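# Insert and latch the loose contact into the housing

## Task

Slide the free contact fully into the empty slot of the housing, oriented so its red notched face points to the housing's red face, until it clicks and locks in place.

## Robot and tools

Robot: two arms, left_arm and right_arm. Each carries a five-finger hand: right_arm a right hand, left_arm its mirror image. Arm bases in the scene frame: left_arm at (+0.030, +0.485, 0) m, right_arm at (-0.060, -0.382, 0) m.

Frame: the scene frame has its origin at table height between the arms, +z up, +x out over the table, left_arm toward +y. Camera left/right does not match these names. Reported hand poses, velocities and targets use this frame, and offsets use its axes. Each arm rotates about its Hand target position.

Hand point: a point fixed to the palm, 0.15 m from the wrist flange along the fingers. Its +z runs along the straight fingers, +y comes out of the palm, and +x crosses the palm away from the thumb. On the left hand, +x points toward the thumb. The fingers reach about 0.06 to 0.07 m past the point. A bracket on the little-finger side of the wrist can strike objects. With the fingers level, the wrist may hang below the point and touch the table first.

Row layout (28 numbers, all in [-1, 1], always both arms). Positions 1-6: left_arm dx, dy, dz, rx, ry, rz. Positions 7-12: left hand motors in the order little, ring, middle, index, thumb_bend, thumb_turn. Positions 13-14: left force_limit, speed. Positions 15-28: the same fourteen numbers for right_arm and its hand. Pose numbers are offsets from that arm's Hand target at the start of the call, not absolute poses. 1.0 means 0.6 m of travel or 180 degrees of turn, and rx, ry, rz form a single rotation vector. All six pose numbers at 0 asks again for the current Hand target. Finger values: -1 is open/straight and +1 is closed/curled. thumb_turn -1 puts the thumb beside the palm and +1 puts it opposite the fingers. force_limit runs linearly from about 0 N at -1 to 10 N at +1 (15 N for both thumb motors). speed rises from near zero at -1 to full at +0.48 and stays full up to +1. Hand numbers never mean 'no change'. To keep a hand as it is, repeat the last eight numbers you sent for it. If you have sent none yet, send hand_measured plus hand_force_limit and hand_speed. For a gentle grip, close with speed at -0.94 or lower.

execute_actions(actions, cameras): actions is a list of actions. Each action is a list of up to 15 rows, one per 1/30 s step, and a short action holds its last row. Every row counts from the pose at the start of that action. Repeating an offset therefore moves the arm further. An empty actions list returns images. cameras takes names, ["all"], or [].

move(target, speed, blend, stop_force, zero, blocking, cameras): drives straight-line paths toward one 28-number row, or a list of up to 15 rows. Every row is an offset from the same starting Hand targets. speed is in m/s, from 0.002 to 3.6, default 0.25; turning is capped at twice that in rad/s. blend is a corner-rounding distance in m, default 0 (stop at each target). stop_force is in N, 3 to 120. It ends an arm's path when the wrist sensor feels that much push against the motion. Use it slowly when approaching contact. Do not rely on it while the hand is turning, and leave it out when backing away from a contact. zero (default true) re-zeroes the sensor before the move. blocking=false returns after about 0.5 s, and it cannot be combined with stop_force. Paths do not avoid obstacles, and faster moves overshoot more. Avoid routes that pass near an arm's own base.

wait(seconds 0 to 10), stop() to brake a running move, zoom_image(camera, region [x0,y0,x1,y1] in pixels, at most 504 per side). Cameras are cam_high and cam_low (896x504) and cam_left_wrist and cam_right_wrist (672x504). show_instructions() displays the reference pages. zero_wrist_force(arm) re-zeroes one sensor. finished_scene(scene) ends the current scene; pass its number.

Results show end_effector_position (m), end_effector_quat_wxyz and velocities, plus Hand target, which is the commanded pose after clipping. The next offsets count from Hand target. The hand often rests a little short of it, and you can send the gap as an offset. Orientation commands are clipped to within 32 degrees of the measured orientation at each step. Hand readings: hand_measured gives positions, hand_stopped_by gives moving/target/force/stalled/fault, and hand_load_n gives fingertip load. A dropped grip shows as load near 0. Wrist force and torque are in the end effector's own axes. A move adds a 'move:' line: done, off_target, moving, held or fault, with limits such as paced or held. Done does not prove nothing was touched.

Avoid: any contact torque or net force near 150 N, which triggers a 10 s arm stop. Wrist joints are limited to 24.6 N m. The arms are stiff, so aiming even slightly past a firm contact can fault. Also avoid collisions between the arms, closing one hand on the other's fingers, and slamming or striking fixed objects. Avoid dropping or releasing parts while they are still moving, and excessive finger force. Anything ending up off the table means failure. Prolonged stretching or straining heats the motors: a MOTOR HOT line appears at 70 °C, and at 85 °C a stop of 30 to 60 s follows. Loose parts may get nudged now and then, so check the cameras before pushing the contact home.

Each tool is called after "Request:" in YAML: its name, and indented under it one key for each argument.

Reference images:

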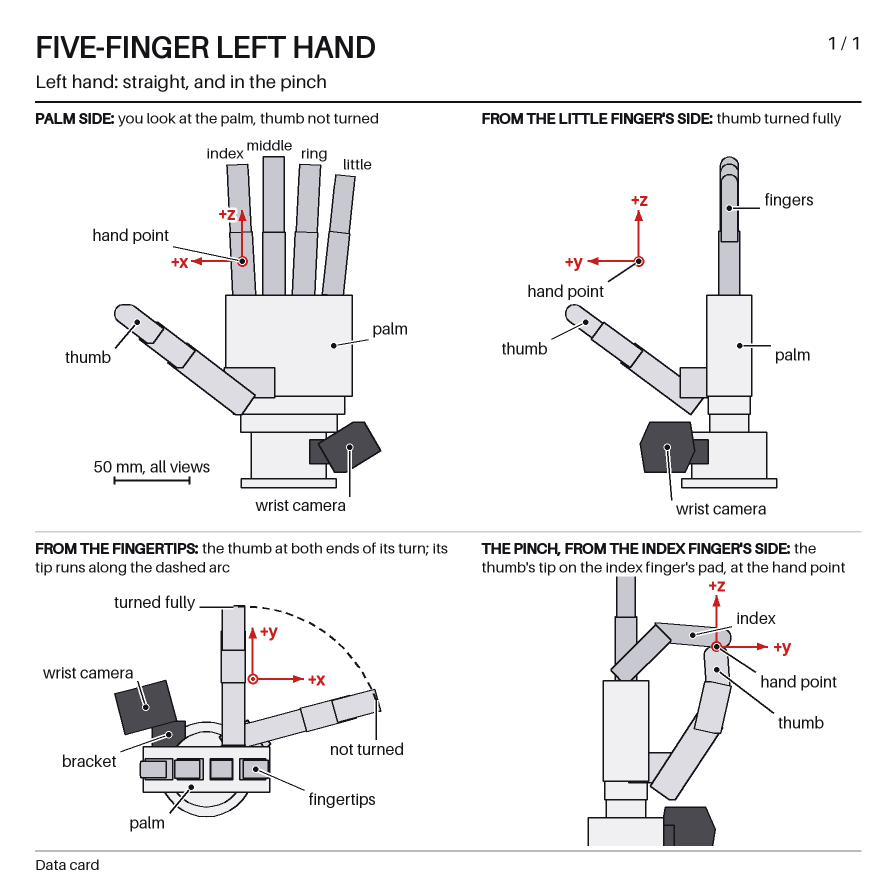

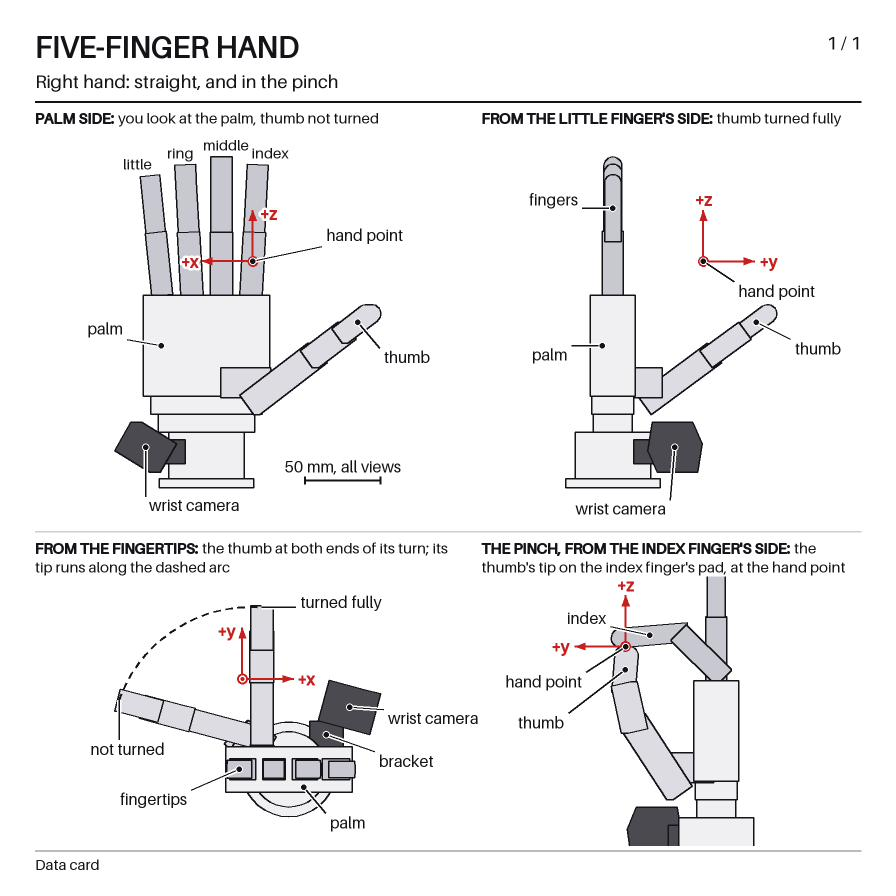

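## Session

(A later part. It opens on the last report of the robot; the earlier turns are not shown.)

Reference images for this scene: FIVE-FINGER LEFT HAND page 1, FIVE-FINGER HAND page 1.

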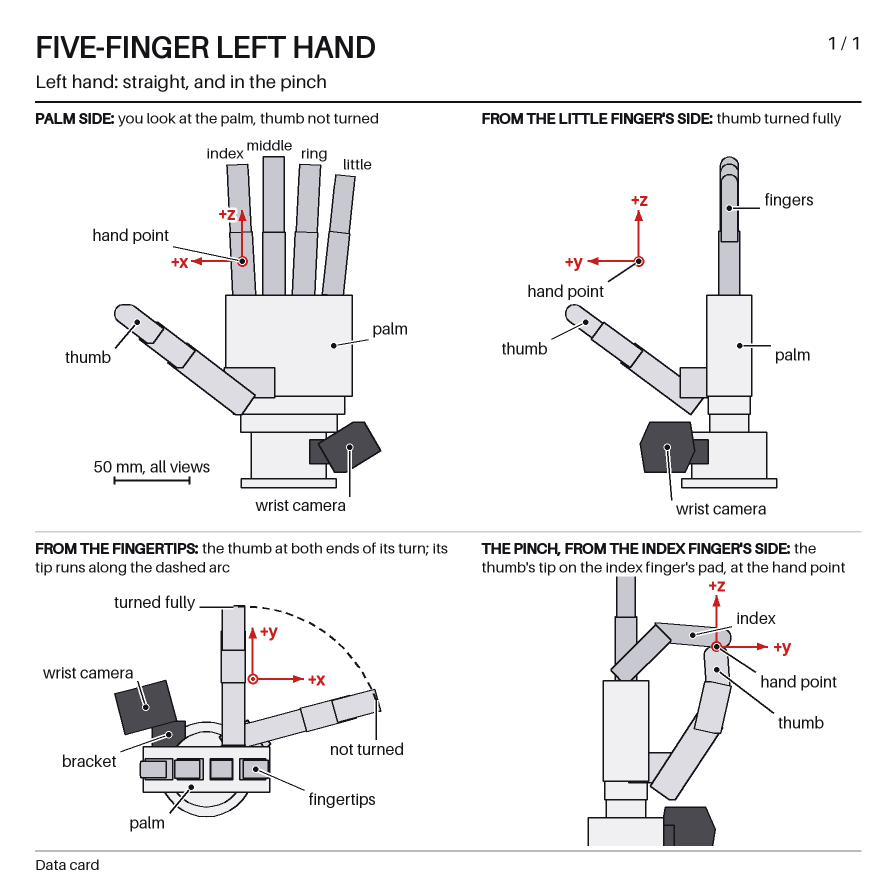

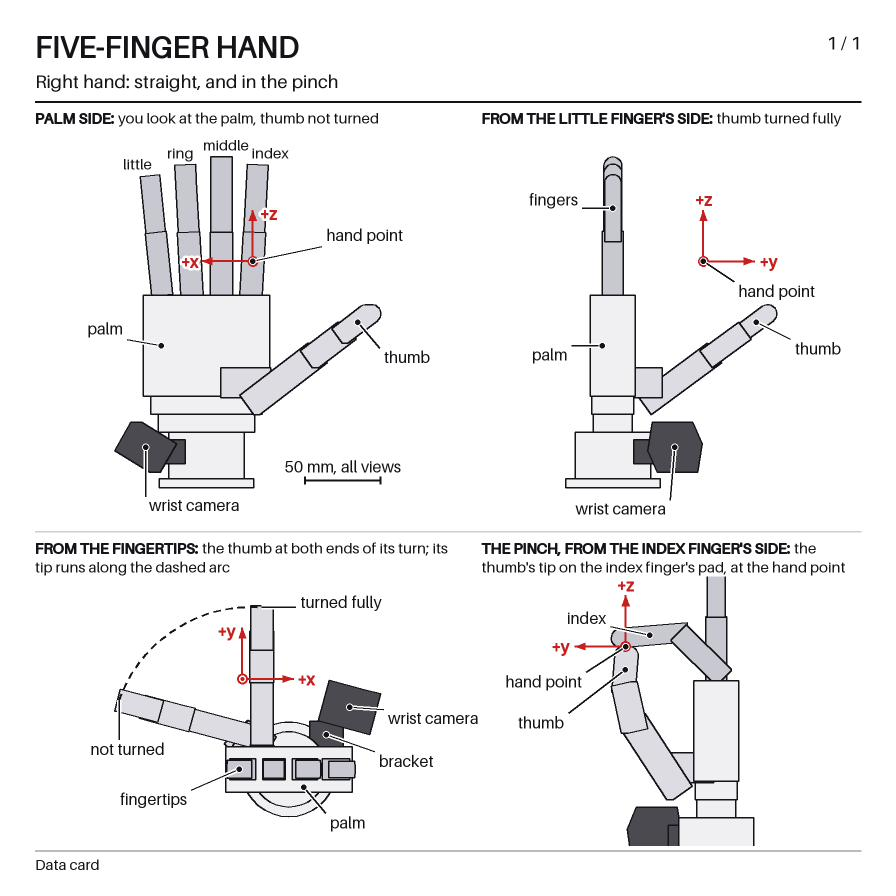

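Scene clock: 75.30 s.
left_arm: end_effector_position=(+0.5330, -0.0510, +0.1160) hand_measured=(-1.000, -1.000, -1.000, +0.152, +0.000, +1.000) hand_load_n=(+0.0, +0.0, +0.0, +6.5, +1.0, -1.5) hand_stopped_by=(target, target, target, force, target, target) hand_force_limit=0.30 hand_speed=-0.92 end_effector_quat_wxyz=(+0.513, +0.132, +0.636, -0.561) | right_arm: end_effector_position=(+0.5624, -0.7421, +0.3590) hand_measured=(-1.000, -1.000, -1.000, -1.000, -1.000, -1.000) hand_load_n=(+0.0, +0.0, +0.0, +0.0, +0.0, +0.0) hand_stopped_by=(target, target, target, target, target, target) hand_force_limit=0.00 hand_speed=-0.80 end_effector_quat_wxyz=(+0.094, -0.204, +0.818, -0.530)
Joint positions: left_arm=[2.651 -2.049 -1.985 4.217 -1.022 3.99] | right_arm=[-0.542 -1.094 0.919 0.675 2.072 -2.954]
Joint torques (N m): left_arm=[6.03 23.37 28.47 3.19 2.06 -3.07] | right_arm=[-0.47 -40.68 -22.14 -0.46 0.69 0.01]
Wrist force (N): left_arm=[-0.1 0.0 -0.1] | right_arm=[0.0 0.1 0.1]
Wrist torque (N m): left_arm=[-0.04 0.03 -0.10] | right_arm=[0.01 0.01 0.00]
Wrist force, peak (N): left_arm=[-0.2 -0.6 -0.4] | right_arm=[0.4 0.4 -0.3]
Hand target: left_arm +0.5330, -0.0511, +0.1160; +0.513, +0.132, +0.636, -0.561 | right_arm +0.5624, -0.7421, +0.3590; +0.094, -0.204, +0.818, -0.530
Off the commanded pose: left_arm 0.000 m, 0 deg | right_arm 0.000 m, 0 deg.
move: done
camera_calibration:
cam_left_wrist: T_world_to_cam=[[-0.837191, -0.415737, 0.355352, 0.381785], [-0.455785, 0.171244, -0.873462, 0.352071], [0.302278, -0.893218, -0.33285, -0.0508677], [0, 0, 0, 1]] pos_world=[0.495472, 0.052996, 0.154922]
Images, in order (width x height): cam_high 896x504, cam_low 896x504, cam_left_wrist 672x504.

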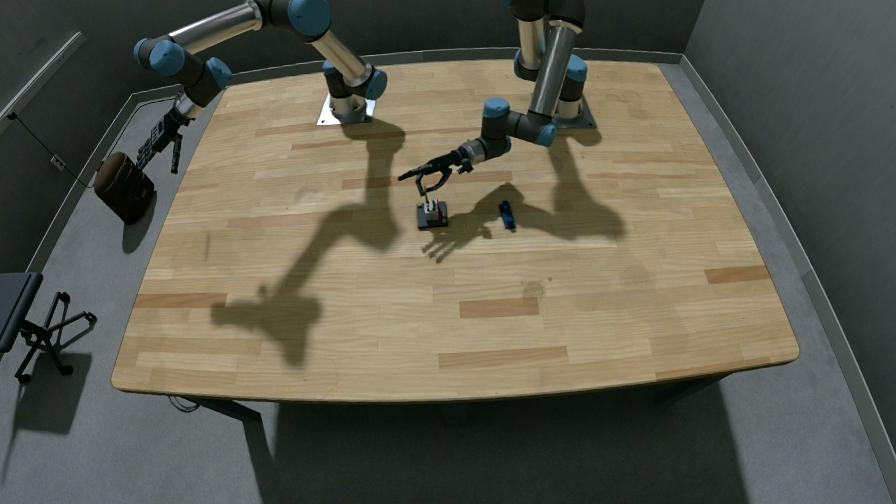

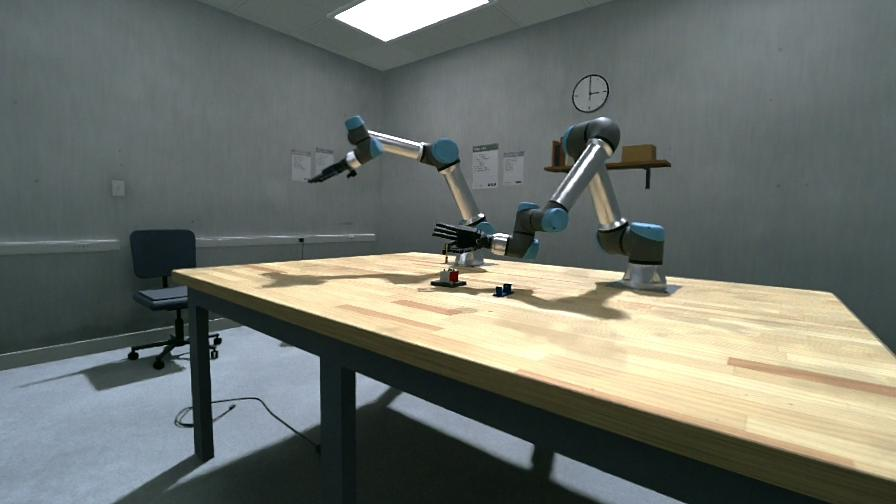

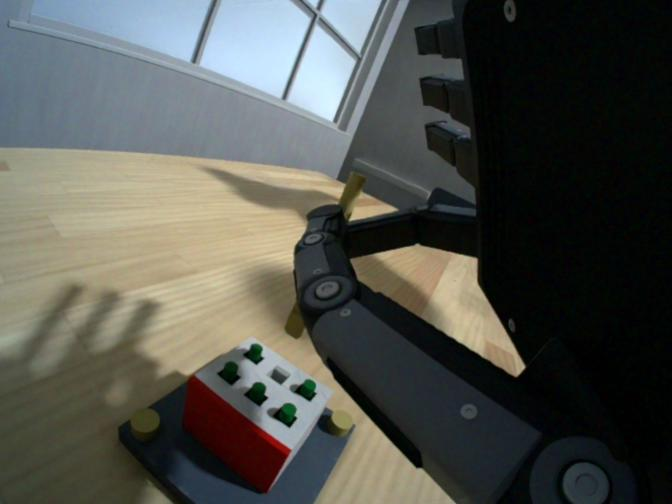

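Request:
zoom_image:
  camera: "cam_high"
  region: [415, 182, 445, 214]

Request:
zoom_image:
  camera: "cam_low"
  region: [435, 240, 465, 290]

Request:
zoom_image:
  camera: "cam_left_wrist"
  region: [240, 330, 340, 430]

Scaled by 15.750 from the camera's 896x504 image, which has a finer 1280x720 frame.

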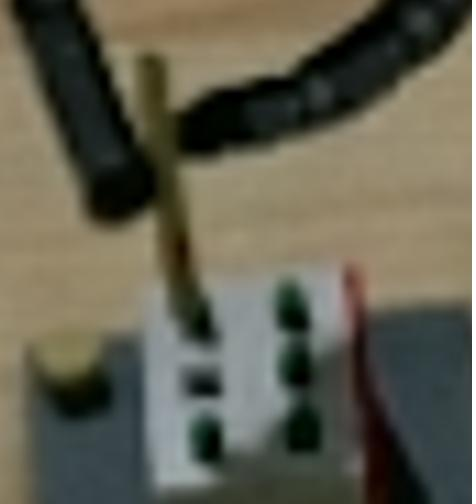

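Scaled by 10.080 from the camera's 896x504 image, which has a finer 1280x720 frame.

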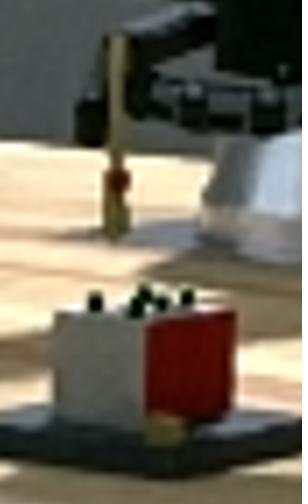

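Scaled by 5.040 from the camera's 672x504 image, which has a finer 960x720 frame.

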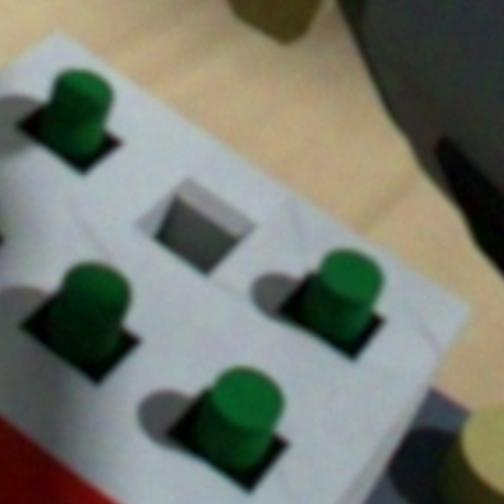

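Request:
move:
  target: [-0.0017, 0, -0.0317, 0, 0, 0, -1, -1, -1, 0.6, 0, 1, 0.3, -0.92, 0, 0, 0, 0, 0, 0, -1, -1, -1, -1, -1, -1, 0, -0.8]
  speed: 0.06
  stop_force: 4
  cameras: ["cam_left_wrist", "cam_low", "cam_high"]

Request:
zoom_image:
  camera: "cam_left_wrist"
  region: [260, 290, 360, 390]

Request:
zoom_image:
  camera: "cam_low"
  region: [435, 240, 465, 290]

Request:
zoom_image:
  camera: "cam_high"
  region: [415, 182, 445, 214]

Scene clock: 83.17 s.
left_arm: end_effector_position=(+0.5320, -0.0511, +0.0970) hand_measured=(-1.000, -1.000, -1.000, +0.152, +0.000, +1.000) hand_load_n=(+0.0, +0.0, +0.0, +6.5, +1.0, -1.5) hand_stopped_by=(target, target, target, force, target, target) hand_force_limit=0.30 hand_speed=-0.92 end_effector_quat_wxyz=(+0.513, +0.132, +0.636, -0.561) | right_arm: end_effector_position=(+0.5624, -0.7421, +0.3590) hand_measured=(-1.000, -1.000, -1.000, -1.000, -1.000, -1.000) hand_load_n=(+0.0, +0.0, +0.0, +0.0, +0.0, -0.5) hand_stopped_by=(target, target, target, target, target, target) hand_force_limit=0.00 hand_speed=-0.80 end_effector_quat_wxyz=(+0.094, -0.204, +0.818, -0.530)
Joint positions: left_arm=[2.651 -2.086 -1.995 4.265 -1.023 3.99] | right_arm=[-0.542 -1.094 0.919 0.675 2.072 -2.954]
Joint torques (N m): left_arm=[-9.23 24.21 0.77 3.09 -1.83 -0.35] | right_arm=[-1.37 -39.76 -22.31 -0.5 0.78 0.05]
Wrist force (N): left_arm=[-0.3 0.1 -0.1] | right_arm=[0.0 0.0 0.1]
Wrist torque (N m): left_arm=[-0.03 0.06 -0.13] | right_arm=[0.00 0.00 0.00]
Wrist force, peak (N): left_arm=[-0.4 0.0 -0.6] | right_arm=[0.4 0.1 -0.3]
Hand target: left_arm +0.5320, -0.0511, +0.0970; +0.513, +0.132, +0.636, -0.561 | right_arm +0.5624, -0.7421, +0.3590; +0.094, -0.204, +0.818, -0.530
Off the commanded pose: left_arm 0.000 m, 0 deg | right_arm 0.000 m, 0 deg.
move: done
camera_calibration:
cam_left_wrist: T_world_to_cam=[[-0.83726, -0.415585, 0.355365, 0.387725], [-0.455729, 0.171211, -0.873498, 0.334999], [0.30217, -0.893295, -0.332742, -0.0568467], [0, 0, 0, 1]] pos_world=[0.494472, 0.0529961, 0.135921]
Images, in order (width x height): cam_high 896x504, cam_low 896x504, cam_left_wrist 672x504.

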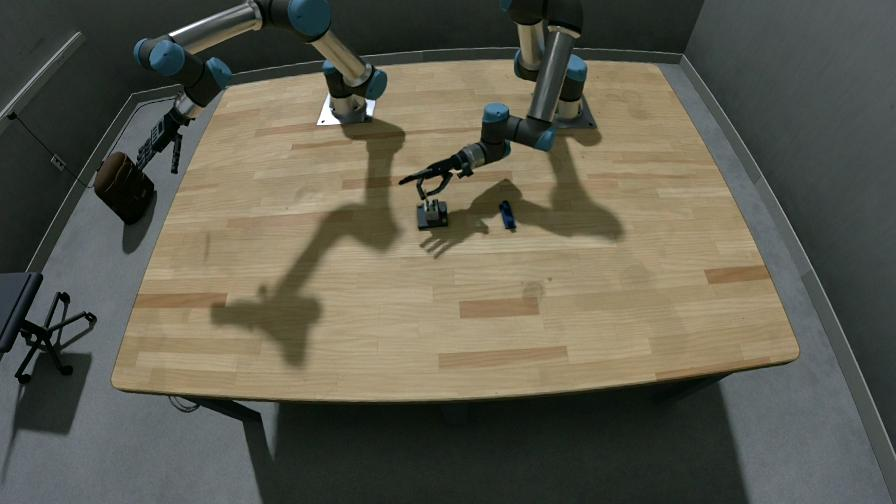

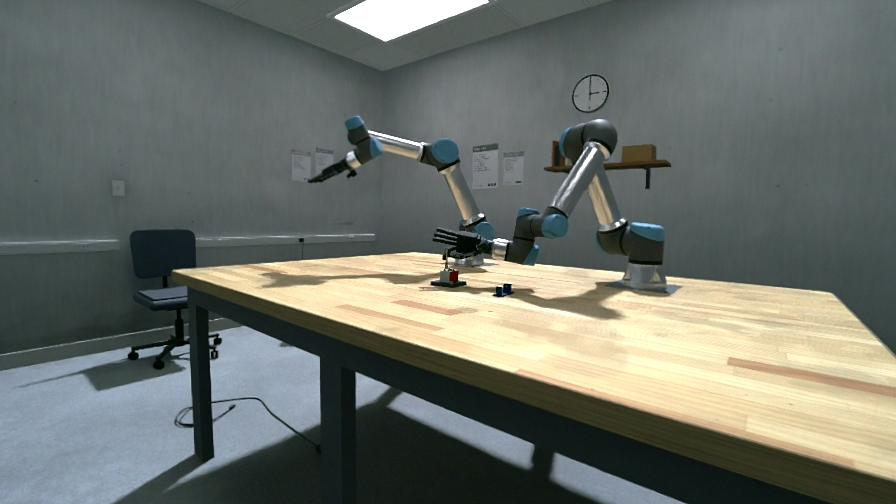

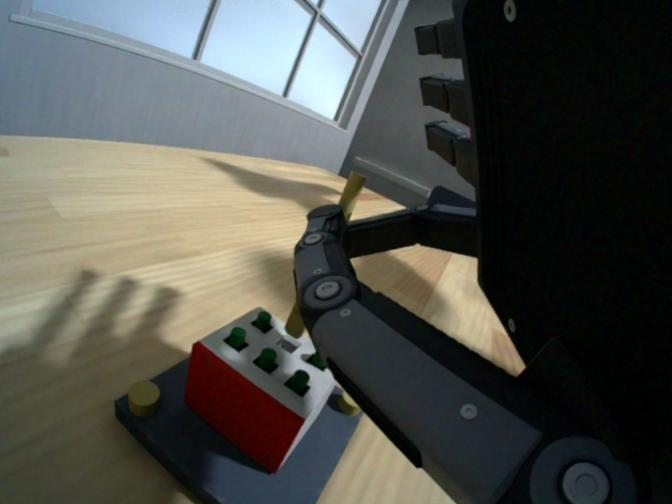

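Scaled by 5.040 from the camera's 672x504 image, which has a finer 960x720 frame.

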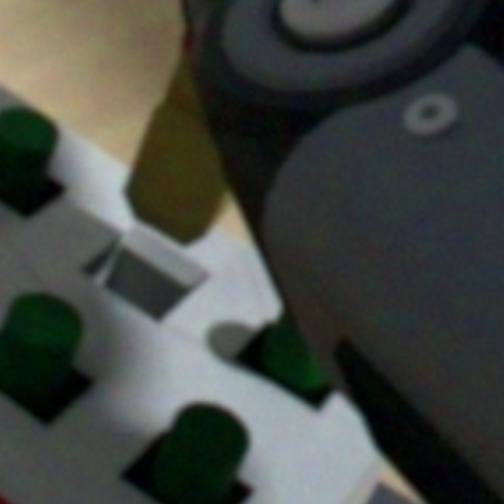

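Scaled by 10.080 from the camera's 896x504 image, which has a finer 1280x720 frame.

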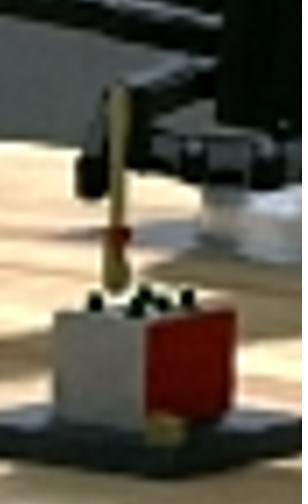

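Scaled by 15.750 from the camera's 896x504 image, which has a finer 1280x720 frame.

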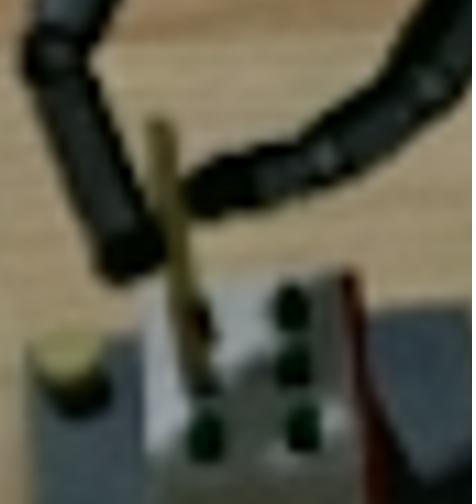

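Request:
zoom_image:
  camera: "cam_high"
  region: [421, 195, 435, 213]

Request:
zoom_image:
  camera: "cam_low"
  region: [438, 256, 460, 274]

Request:
zoom_image:
  camera: "cam_left_wrist"
  region: [270, 310, 320, 360]

Scaled by 28.000 from the camera's 896x504 image, which has a finer 1280x720 frame.

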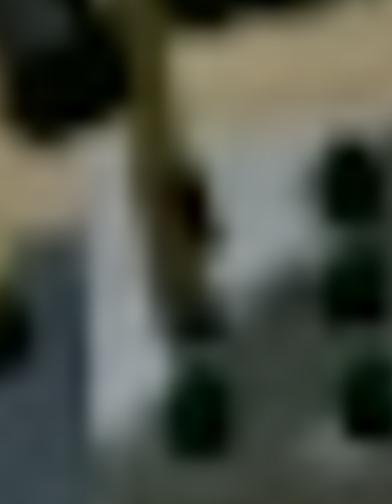

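Scaled by 22.909 from the camera's 896x504 image, which has a finer 1280x720 frame.

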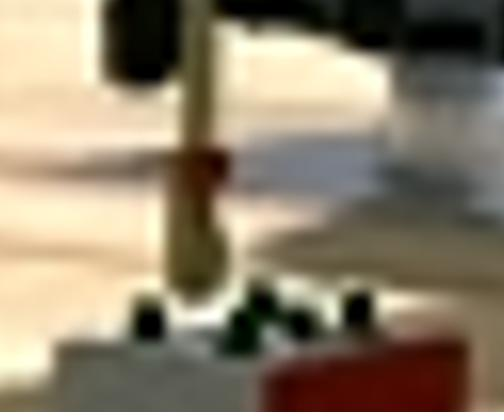

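Scaled by 10.080 from the camera's 672x504 image, which has a finer 960x720 frame.

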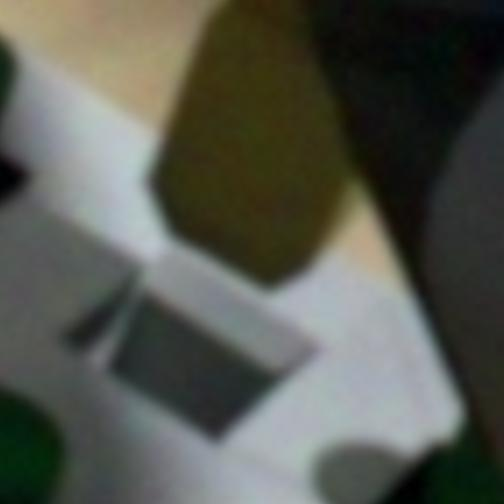

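Request:
move:
  target: [0, 0.0007, -0.02, 0, 0, -0.0278, -1, -1, -1, 0.6, 0, 1, 0.3, -0.92, 0, 0, 0, 0, 0, 0, -1, -1, -1, -1, -1, -1, 0, -0.8]
  speed: 0.03
  stop_force: 4
  cameras: ["cam_left_wrist", "cam_low", "cam_high"]

Request:
zoom_image:
  camera: "cam_left_wrist"
  region: [260, 290, 340, 370]

Request:
zoom_image:
  camera: "cam_low"
  region: [438, 244, 463, 274]

Request:
zoom_image:
  camera: "cam_high"
  region: [415, 182, 445, 214]

Scene clock: 88.57 s.
left_arm: end_effector_position=(+0.5320, -0.0506, +0.0850) hand_measured=(-1.000, -1.000, -1.000, +0.152, +0.000, +1.000) hand_load_n=(+0.0, +0.0, +0.0, +6.0, +0.5, -2.0) hand_stopped_by=(target, target, target, force, target, target) hand_force_limit=0.30 hand_speed=-0.92 end_effector_quat_wxyz=(+0.488, +0.160, +0.630, -0.583) | right_arm: end_effector_position=(+0.5624, -0.7421, +0.3590) hand_measured=(-1.000, -1.000, -1.000, -1.000, -1.000, -1.000) hand_load_n=(+0.0, +0.0, +0.0, +0.0, +0.0, +0.0) hand_stopped_by=(target, target, target, target, target, target) hand_force_limit=0.00 hand_speed=-0.80 end_effector_quat_wxyz=(+0.094, -0.204, +0.818, -0.530)
Joint positions: left_arm=[2.694 -2.117 -1.99 4.308 -0.895 3.96] | right_arm=[-0.542 -1.094 0.919 0.675 2.072 -2.954]
Joint torques (N m): left_arm=[6.54 24.33 27.39 2.99 2.09 -2.87] | right_arm=[-1.54 -40.44 -22.1 -0.51 0.69 0.03]
Wrist force (N): left_arm=[-0.6 -0.1 -0.3] | right_arm=[0.2 0.1 -0.1]
Wrist torque (N m): left_arm=[-0.07 0.10 -0.13] | right_arm=[0.02 -0.03 0.01]
Wrist force, peak (N): left_arm=[-0.3 -0.1 -0.6] | right_arm=[0.1 0.7 0.0]
Hand target: left_arm +0.5320, -0.0506, +0.0850; +0.488, +0.160, +0.630, -0.583 | right_arm +0.5624, -0.7421, +0.3590; +0.094, -0.204, +0.818, -0.530
Off the commanded pose: left_arm 0.000 m, 0 deg | right_arm 0.000 m, 0 deg.
move: done
camera_calibration:
cam_left_wrist: T_world_to_cam=[[-0.870346, -0.340893, 0.355373, 0.413583], [-0.43905, 0.210361, -0.873489, 0.317551], [0.22301, -0.916264, -0.332756, -0.0194736], [0, 0, 0, 1]] pos_world=[0.503724, 0.0563444, 0.123921]
Images, in order (width x height): cam_high 896x504, cam_low 896x504, cam_left_wrist 672x504.

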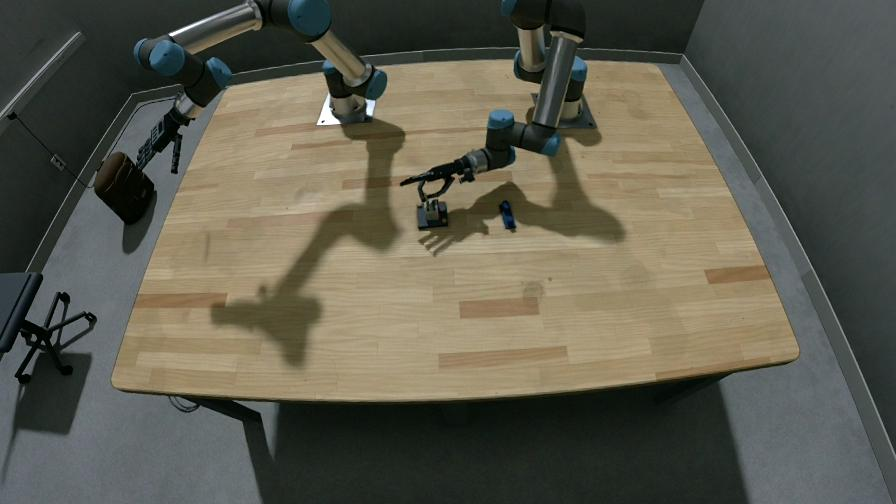

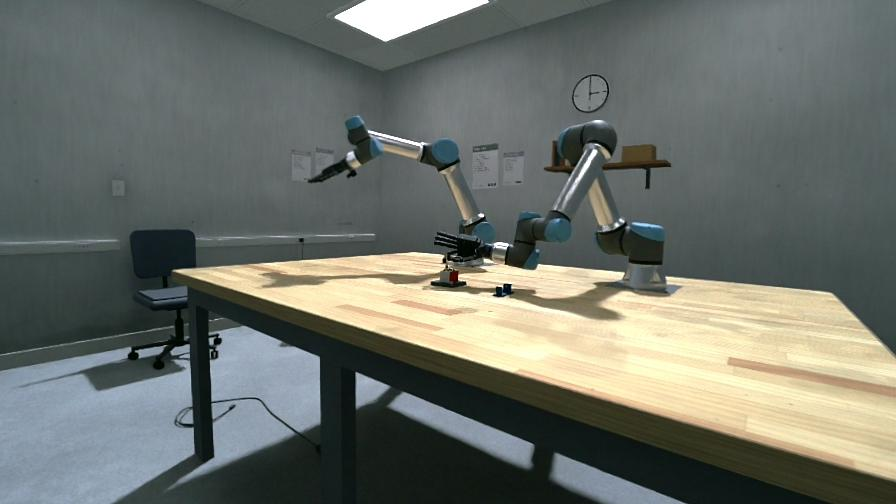

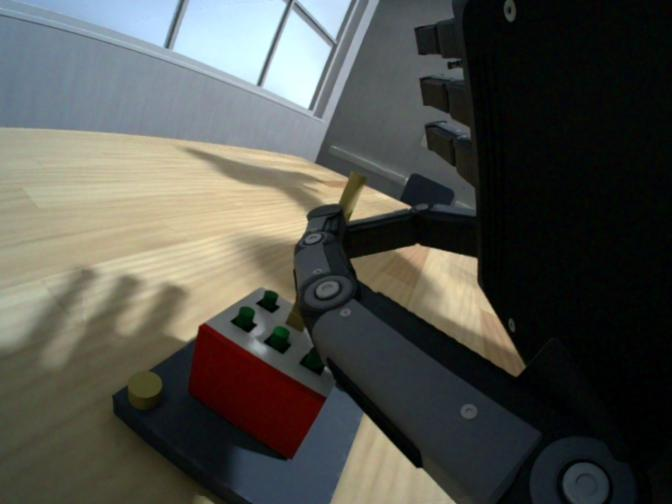

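Scaled by 6.300 from the camera's 672x504 image, which has a finer 960x720 frame.

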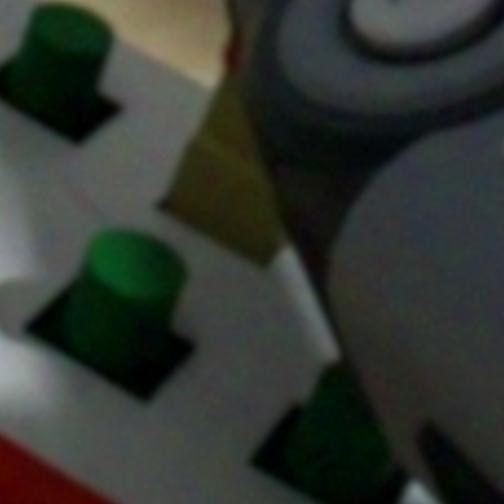

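Scaled by 16.800 from the camera's 896x504 image, which has a finer 1280x720 frame.

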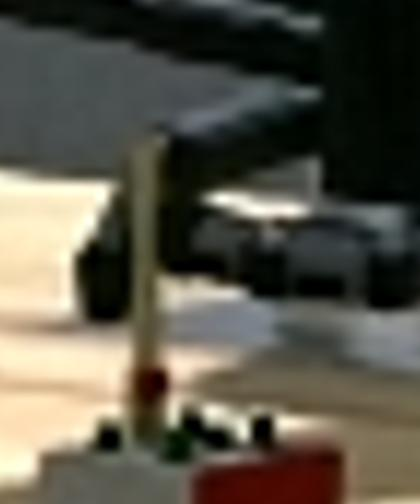

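Scaled by 15.750 from the camera's 896x504 image, which has a finer 1280x720 frame.

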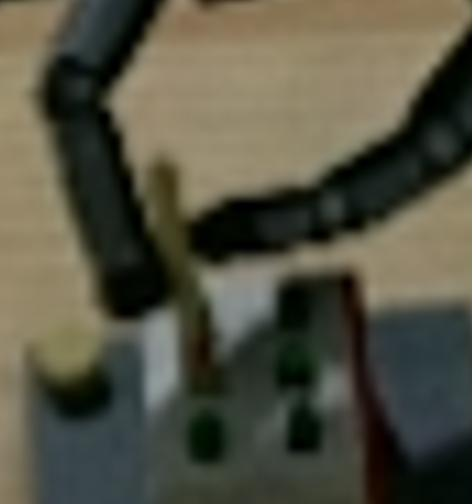

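Request:
move:
  target: [0, 0, -0.035, 0, 0, 0, -1, -1, -1, 0.6, 0, 1, 0.3, -0.92, 0, 0, 0, 0, 0, 0, -1, -1, -1, -1, -1, -1, 0, -0.8]
  speed: 0.025
  stop_force: 6
  cameras: ["cam_left_wrist", "cam_low", "cam_high"]

Request:
zoom_image:
  camera: "cam_left_wrist"
  region: [240, 160, 400, 370]

Request:
zoom_image:
  camera: "cam_low"
  region: [430, 240, 470, 290]

Request:
zoom_image:
  camera: "cam_high"
  region: [415, 182, 445, 214]

Scene clock: 91.80 s.
left_arm: end_effector_position=(+0.5319, -0.0506, +0.0693) hand_measured=(-1.000, -1.000, -1.000, +0.152, +0.000, +1.000) hand_load_n=(+0.0, +0.0, +0.0, +4.0, +0.5, +0.5) hand_stopped_by=(target, target, target, force, target, target) hand_force_limit=0.30 hand_speed=-0.92 end_effector_quat_wxyz=(+0.487, +0.160, +0.630, -0.583) | right_arm: end_effector_position=(+0.5624, -0.7421, +0.3590) hand_measured=(-1.000, -1.000, -1.000, -1.000, -1.000, -1.000) hand_load_n=(+0.0, -0.5, +0.0, +0.0, +0.0, +0.0) hand_stopped_by=(target, target, target, target, target, target) hand_force_limit=0.00 hand_speed=-0.80 end_effector_quat_wxyz=(+0.094, -0.204, +0.818, -0.530)
Joint positions: left_arm=[2.694 -2.15 -1.994 4.345 -0.895 3.96] | right_arm=[-0.542 -1.094 0.919 0.675 2.072 -2.954]
Joint torques (N m): left_arm=[4.66 55.22 31.73 1.16 1.21 2.16] | right_arm=[-0.86 -40.44 -21.79 -0.49 0.8 -0.03]
Wrist force (N): left_arm=[2.6 -0.8 -5.0] | right_arm=[0.2 0.1 0.0]
Wrist torque (N m): left_arm=[-0.09 0.07 -0.12] | right_arm=[0.01 -0.03 0.02]
Wrist force, peak (N): left_arm=[-4.5 -6.2 -5.3] | right_arm=[0.5 0.4 0.1]
Hand target: left_arm +0.5319, -0.0506, +0.0693; +0.487, +0.160, +0.630, -0.583 (not the last commanded pose) | right_arm +0.5624, -0.7421, +0.3590; +0.094, -0.204, +0.818, -0.530
Off the commanded pose: left_arm 0.005 m, 0 deg | right_arm 0.000 m, 0 deg.
move: contact (left_arm)
camera_calibration:
cam_left_wrist: T_world_to_cam=[[-0.870253, -0.340993, 0.355504, 0.419107], [-0.439241, 0.210458, -0.87337, 0.303916], [0.222995, -0.916205, -0.33293, -0.0246743], [0, 0, 0, 1]] pos_world=[0.503724, 0.0563444, 0.108222]
Images, in order (width x height): cam_high 896x504, cam_low 896x504, cam_left_wrist 672x504.

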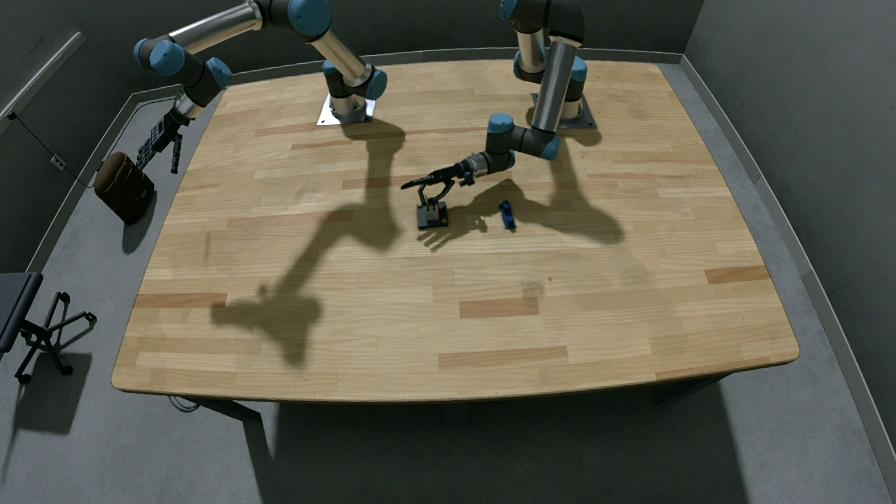

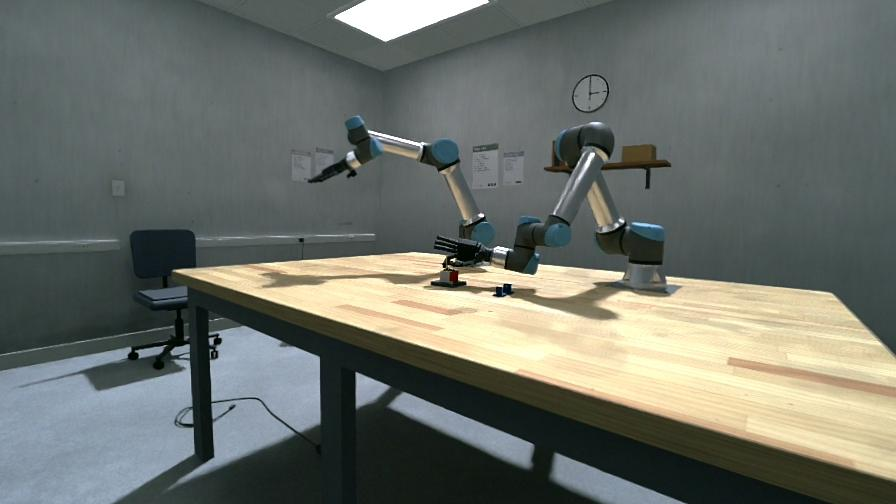

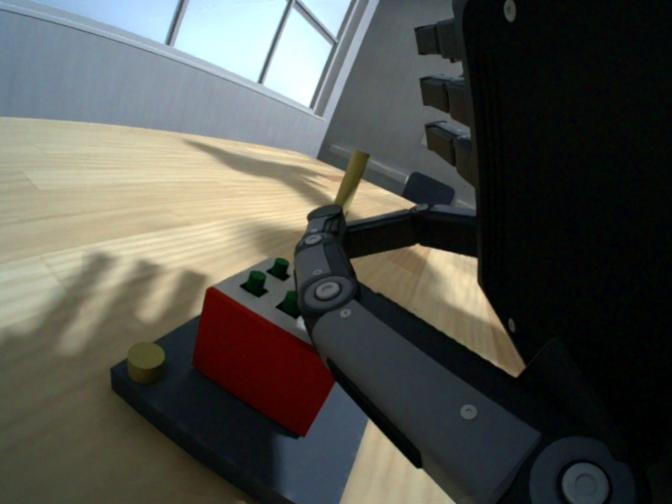

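Scaled by 2.400 from the camera's 672x504 image, which has a finer 960x720 frame.

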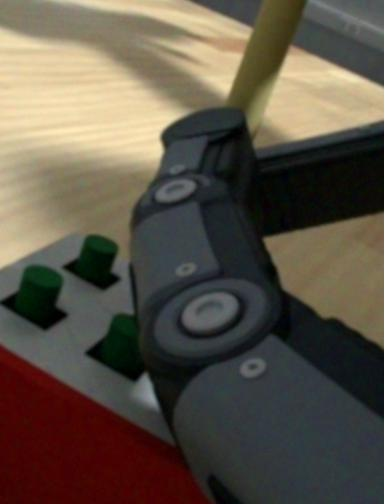

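Scaled by 10.080 from the camera's 896x504 image, which has a finer 1280x720 frame.

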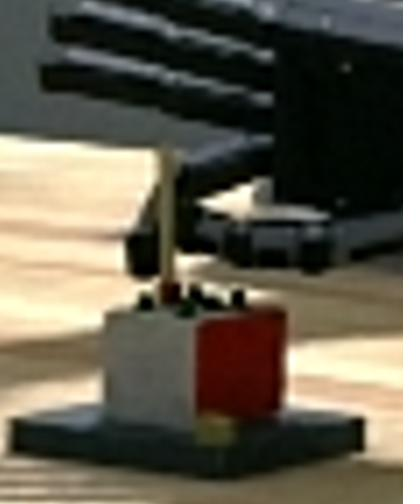

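Scaled by 15.750 from the camera's 896x504 image, which has a finer 1280x720 frame.

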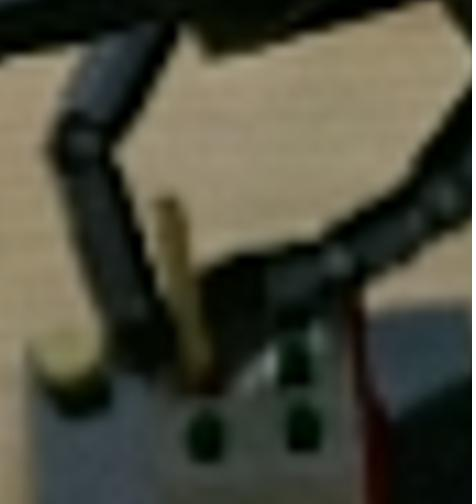

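Request:
zoom_image:
  camera: "cam_low"
  region: [438, 254, 460, 274]

Request:
zoom_image:
  camera: "cam_high"
  region: [420, 193, 438, 213]

Request:
zoom_image:
  camera: "cam_left_wrist"
  region: [260, 240, 340, 340]

Scaled by 22.909 from the camera's 896x504 image, which has a finer 1280x720 frame.

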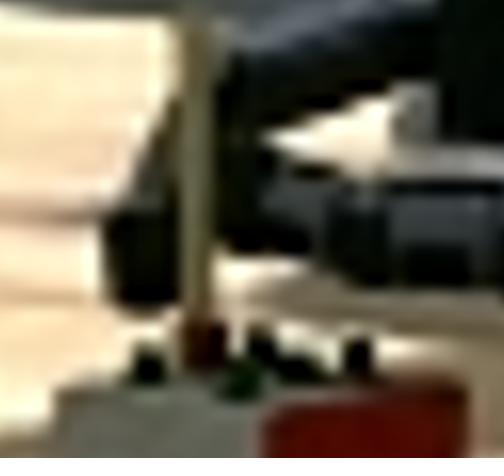

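Scaled by 25.200 from the camera's 896x504 image, which has a finer 1280x720 frame.

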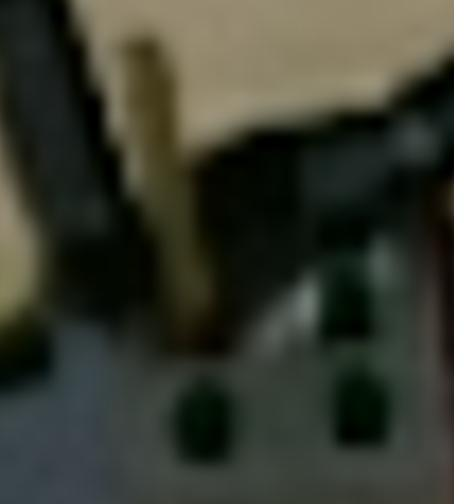

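Scaled by 5.040 from the camera's 672x504 image, which has a finer 960x720 frame.

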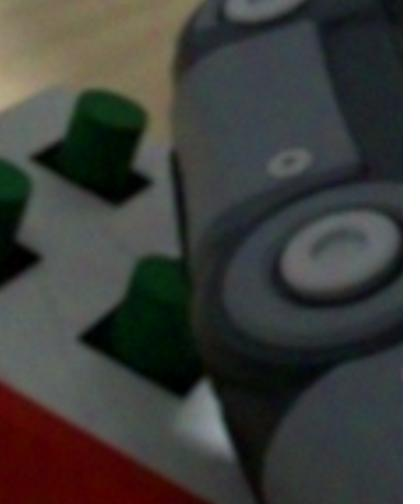

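Request:
move:
  target: [0, 0, 0, 0, 0, 0, -1, -1, -1, 0.0, 0, 1, 0.3, -0.6, 0, 0, 0, 0, 0, 0, -1, -1, -1, -1, -1, -1, 0, -0.8]
  cameras: ["cam_left_wrist", "cam_low"]

Request:
zoom_image:
  camera: "cam_low"
  region: [430, 240, 470, 290]

Scene clock: 95.53 s.
left_arm: end_effector_position=(+0.5319, -0.0506, +0.0693) hand_measured=(-1.000, -1.000, -1.000, +0.000, +0.000, +1.000) hand_load_n=(+0.0, +0.0, +0.0, +0.0, +0.5, +1.0) hand_stopped_by=(target, target, target, target, target, target) hand_force_limit=0.30 hand_speed=-0.60 end_effector_quat_wxyz=(+0.487, +0.160, +0.630, -0.583) | right_arm: end_effector_position=(+0.5624, -0.7421, +0.3590) hand_measured=(-1.000, -1.000, -1.000, -1.000, -1.000, -1.000) hand_load_n=(+0.0, -0.5, +0.0, -0.5, +0.0, -0.5) hand_stopped_by=(target, target, target, target, target, target) hand_force_limit=0.00 hand_speed=-0.80 end_effector_quat_wxyz=(+0.094, -0.204, +0.818, -0.530)
Joint positions: left_arm=[2.694 -2.15 -1.994 4.345 -0.895 3.96] | right_arm=[-0.542 -1.094 0.919 0.675 2.072 -2.954]
Joint torques (N m): left_arm=[4.55 50.58 30.56 2.78 -0.81 2.4] | right_arm=[-1.1 -41.25 -22.18 -0.54 0.77 0.01]
Wrist force (N): left_arm=[0.3 -1.8 -8.4] | right_arm=[0.1 0.1 -0.1]
Wrist torque (N m): left_arm=[-0.13 0.03 -0.11] | right_arm=[0.01 -0.02 0.01]
Wrist force, peak (N): left_arm=[0.4 -1.9 -8.5] | right_arm=[0.6 0.4 0.1]
Hand target: left_arm +0.5319, -0.0506, +0.0693; +0.487, +0.160, +0.630, -0.583 | right_arm +0.5624, -0.7421, +0.3590; +0.094, -0.204, +0.818, -0.530
Off the commanded pose: left_arm 0.000 m, 0 deg | right_arm 0.000 m, 0 deg.
move: done
camera_calibration:
cam_left_wrist: T_world_to_cam=[[-0.870262, -0.340961, 0.355513, 0.419109], [-0.43922, 0.210379, -0.8734, 0.303912], [0.223003, -0.916235, -0.332841, -0.0246864], [0, 0, 0, 1]] pos_world=[0.503724, 0.0563444, 0.108222]
Images, in order (width x height): cam_low 896x504, cam_left_wrist 672x504.

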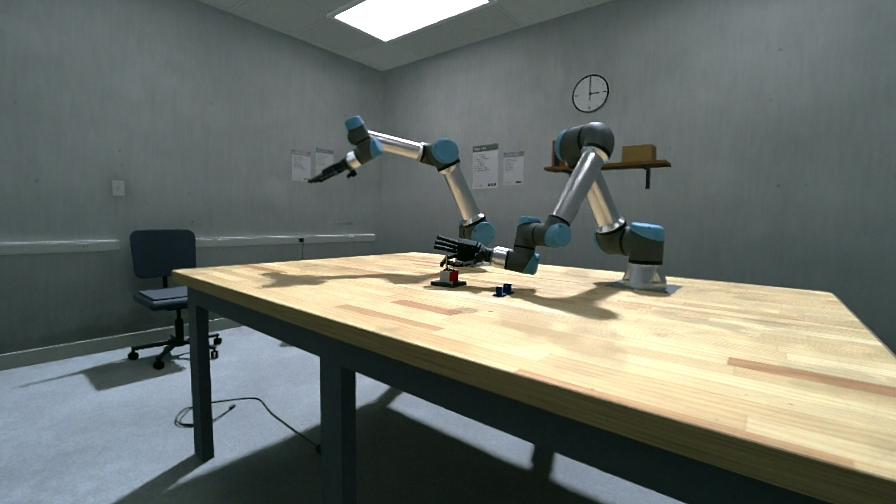

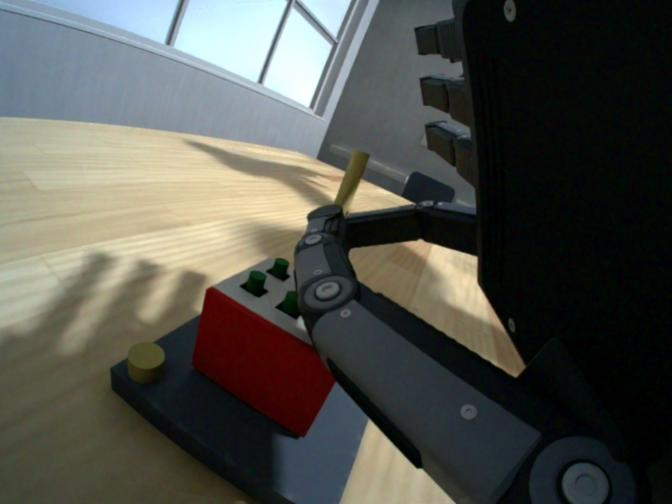

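Scaled by 10.080 from the camera's 896x504 image, which has a finer 1280x720 frame.

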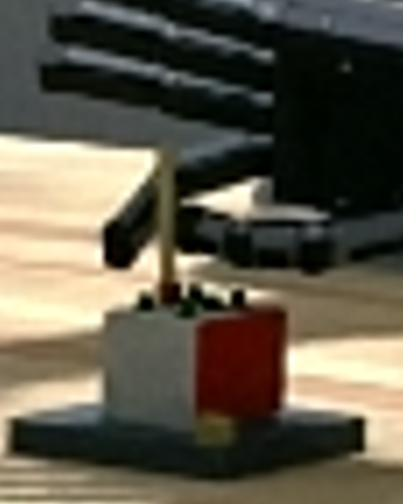

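Request:
move:
  target: [-0.0015, 0.003, 0, 0, 0, 0, -1, -1, -1, 0.0, 0, 1, 0.3, -0.6, 0, 0, 0, 0, 0, 0, -1, -1, -1, -1, -1, -1, 0, -0.8]
  speed: 0.02

Scene clock: 96.53 s.
left_arm: end_effector_position=(+0.5311, -0.0489, +0.0693) hand_measured=(-1.000, -1.000, -1.000, +0.000, +0.000, +1.000) hand_load_n=(+0.0, -0.5, +0.0, +0.0, +0.0, +0.5) hand_stopped_by=(target, target, target, target, target, target) hand_force_limit=0.30 hand_speed=-0.60 end_effector_quat_wxyz=(+0.487, +0.160, +0.630, -0.583) | right_arm: end_effector_position=(+0.5624, -0.7421, +0.3590) hand_measured=(-1.000, -1.000, -1.000, -1.000, -1.000, -1.000) hand_load_n=(+0.0, +0.0, +0.0, +0.0, +0.0, +0.0) hand_stopped_by=(target, target, target, target, target, target) hand_force_limit=0.00 hand_speed=-0.80 end_effector_quat_wxyz=(+0.094, -0.204, +0.818, -0.530)
Joint positions: left_arm=[2.697 -2.148 -1.999 4.348 -0.892 3.959] | right_arm=[-0.542 -1.094 0.919 0.675 2.072 -2.954]
Joint torques (N m): left_arm=[7.14 51.59 -2.1 3.28 2.04 -2.83] | right_arm=[-0.97 -41.16 -21.88 -0.57 0.8 0]
Wrist force (N): left_arm=[-0.3 -0.2 -0.2] | right_arm=[0.1 0.1 0.3]
Wrist torque (N m): left_arm=[-0.09 0.07 -0.12] | right_arm=[0.00 -0.03 0.01]
Wrist force, peak (N): left_arm=[0.6 -1.5 -8.5] | right_arm=[0.4 0.3 0.0]
Hand target: left_arm +0.5310, -0.0488, +0.0693; +0.487, +0.160, +0.630, -0.583 | right_arm +0.5624, -0.7421, +0.3590; +0.094, -0.204, +0.818, -0.530
Off the commanded pose: left_arm 0.000 m, 0 deg | right_arm 0.000 m, 0 deg.
move: done


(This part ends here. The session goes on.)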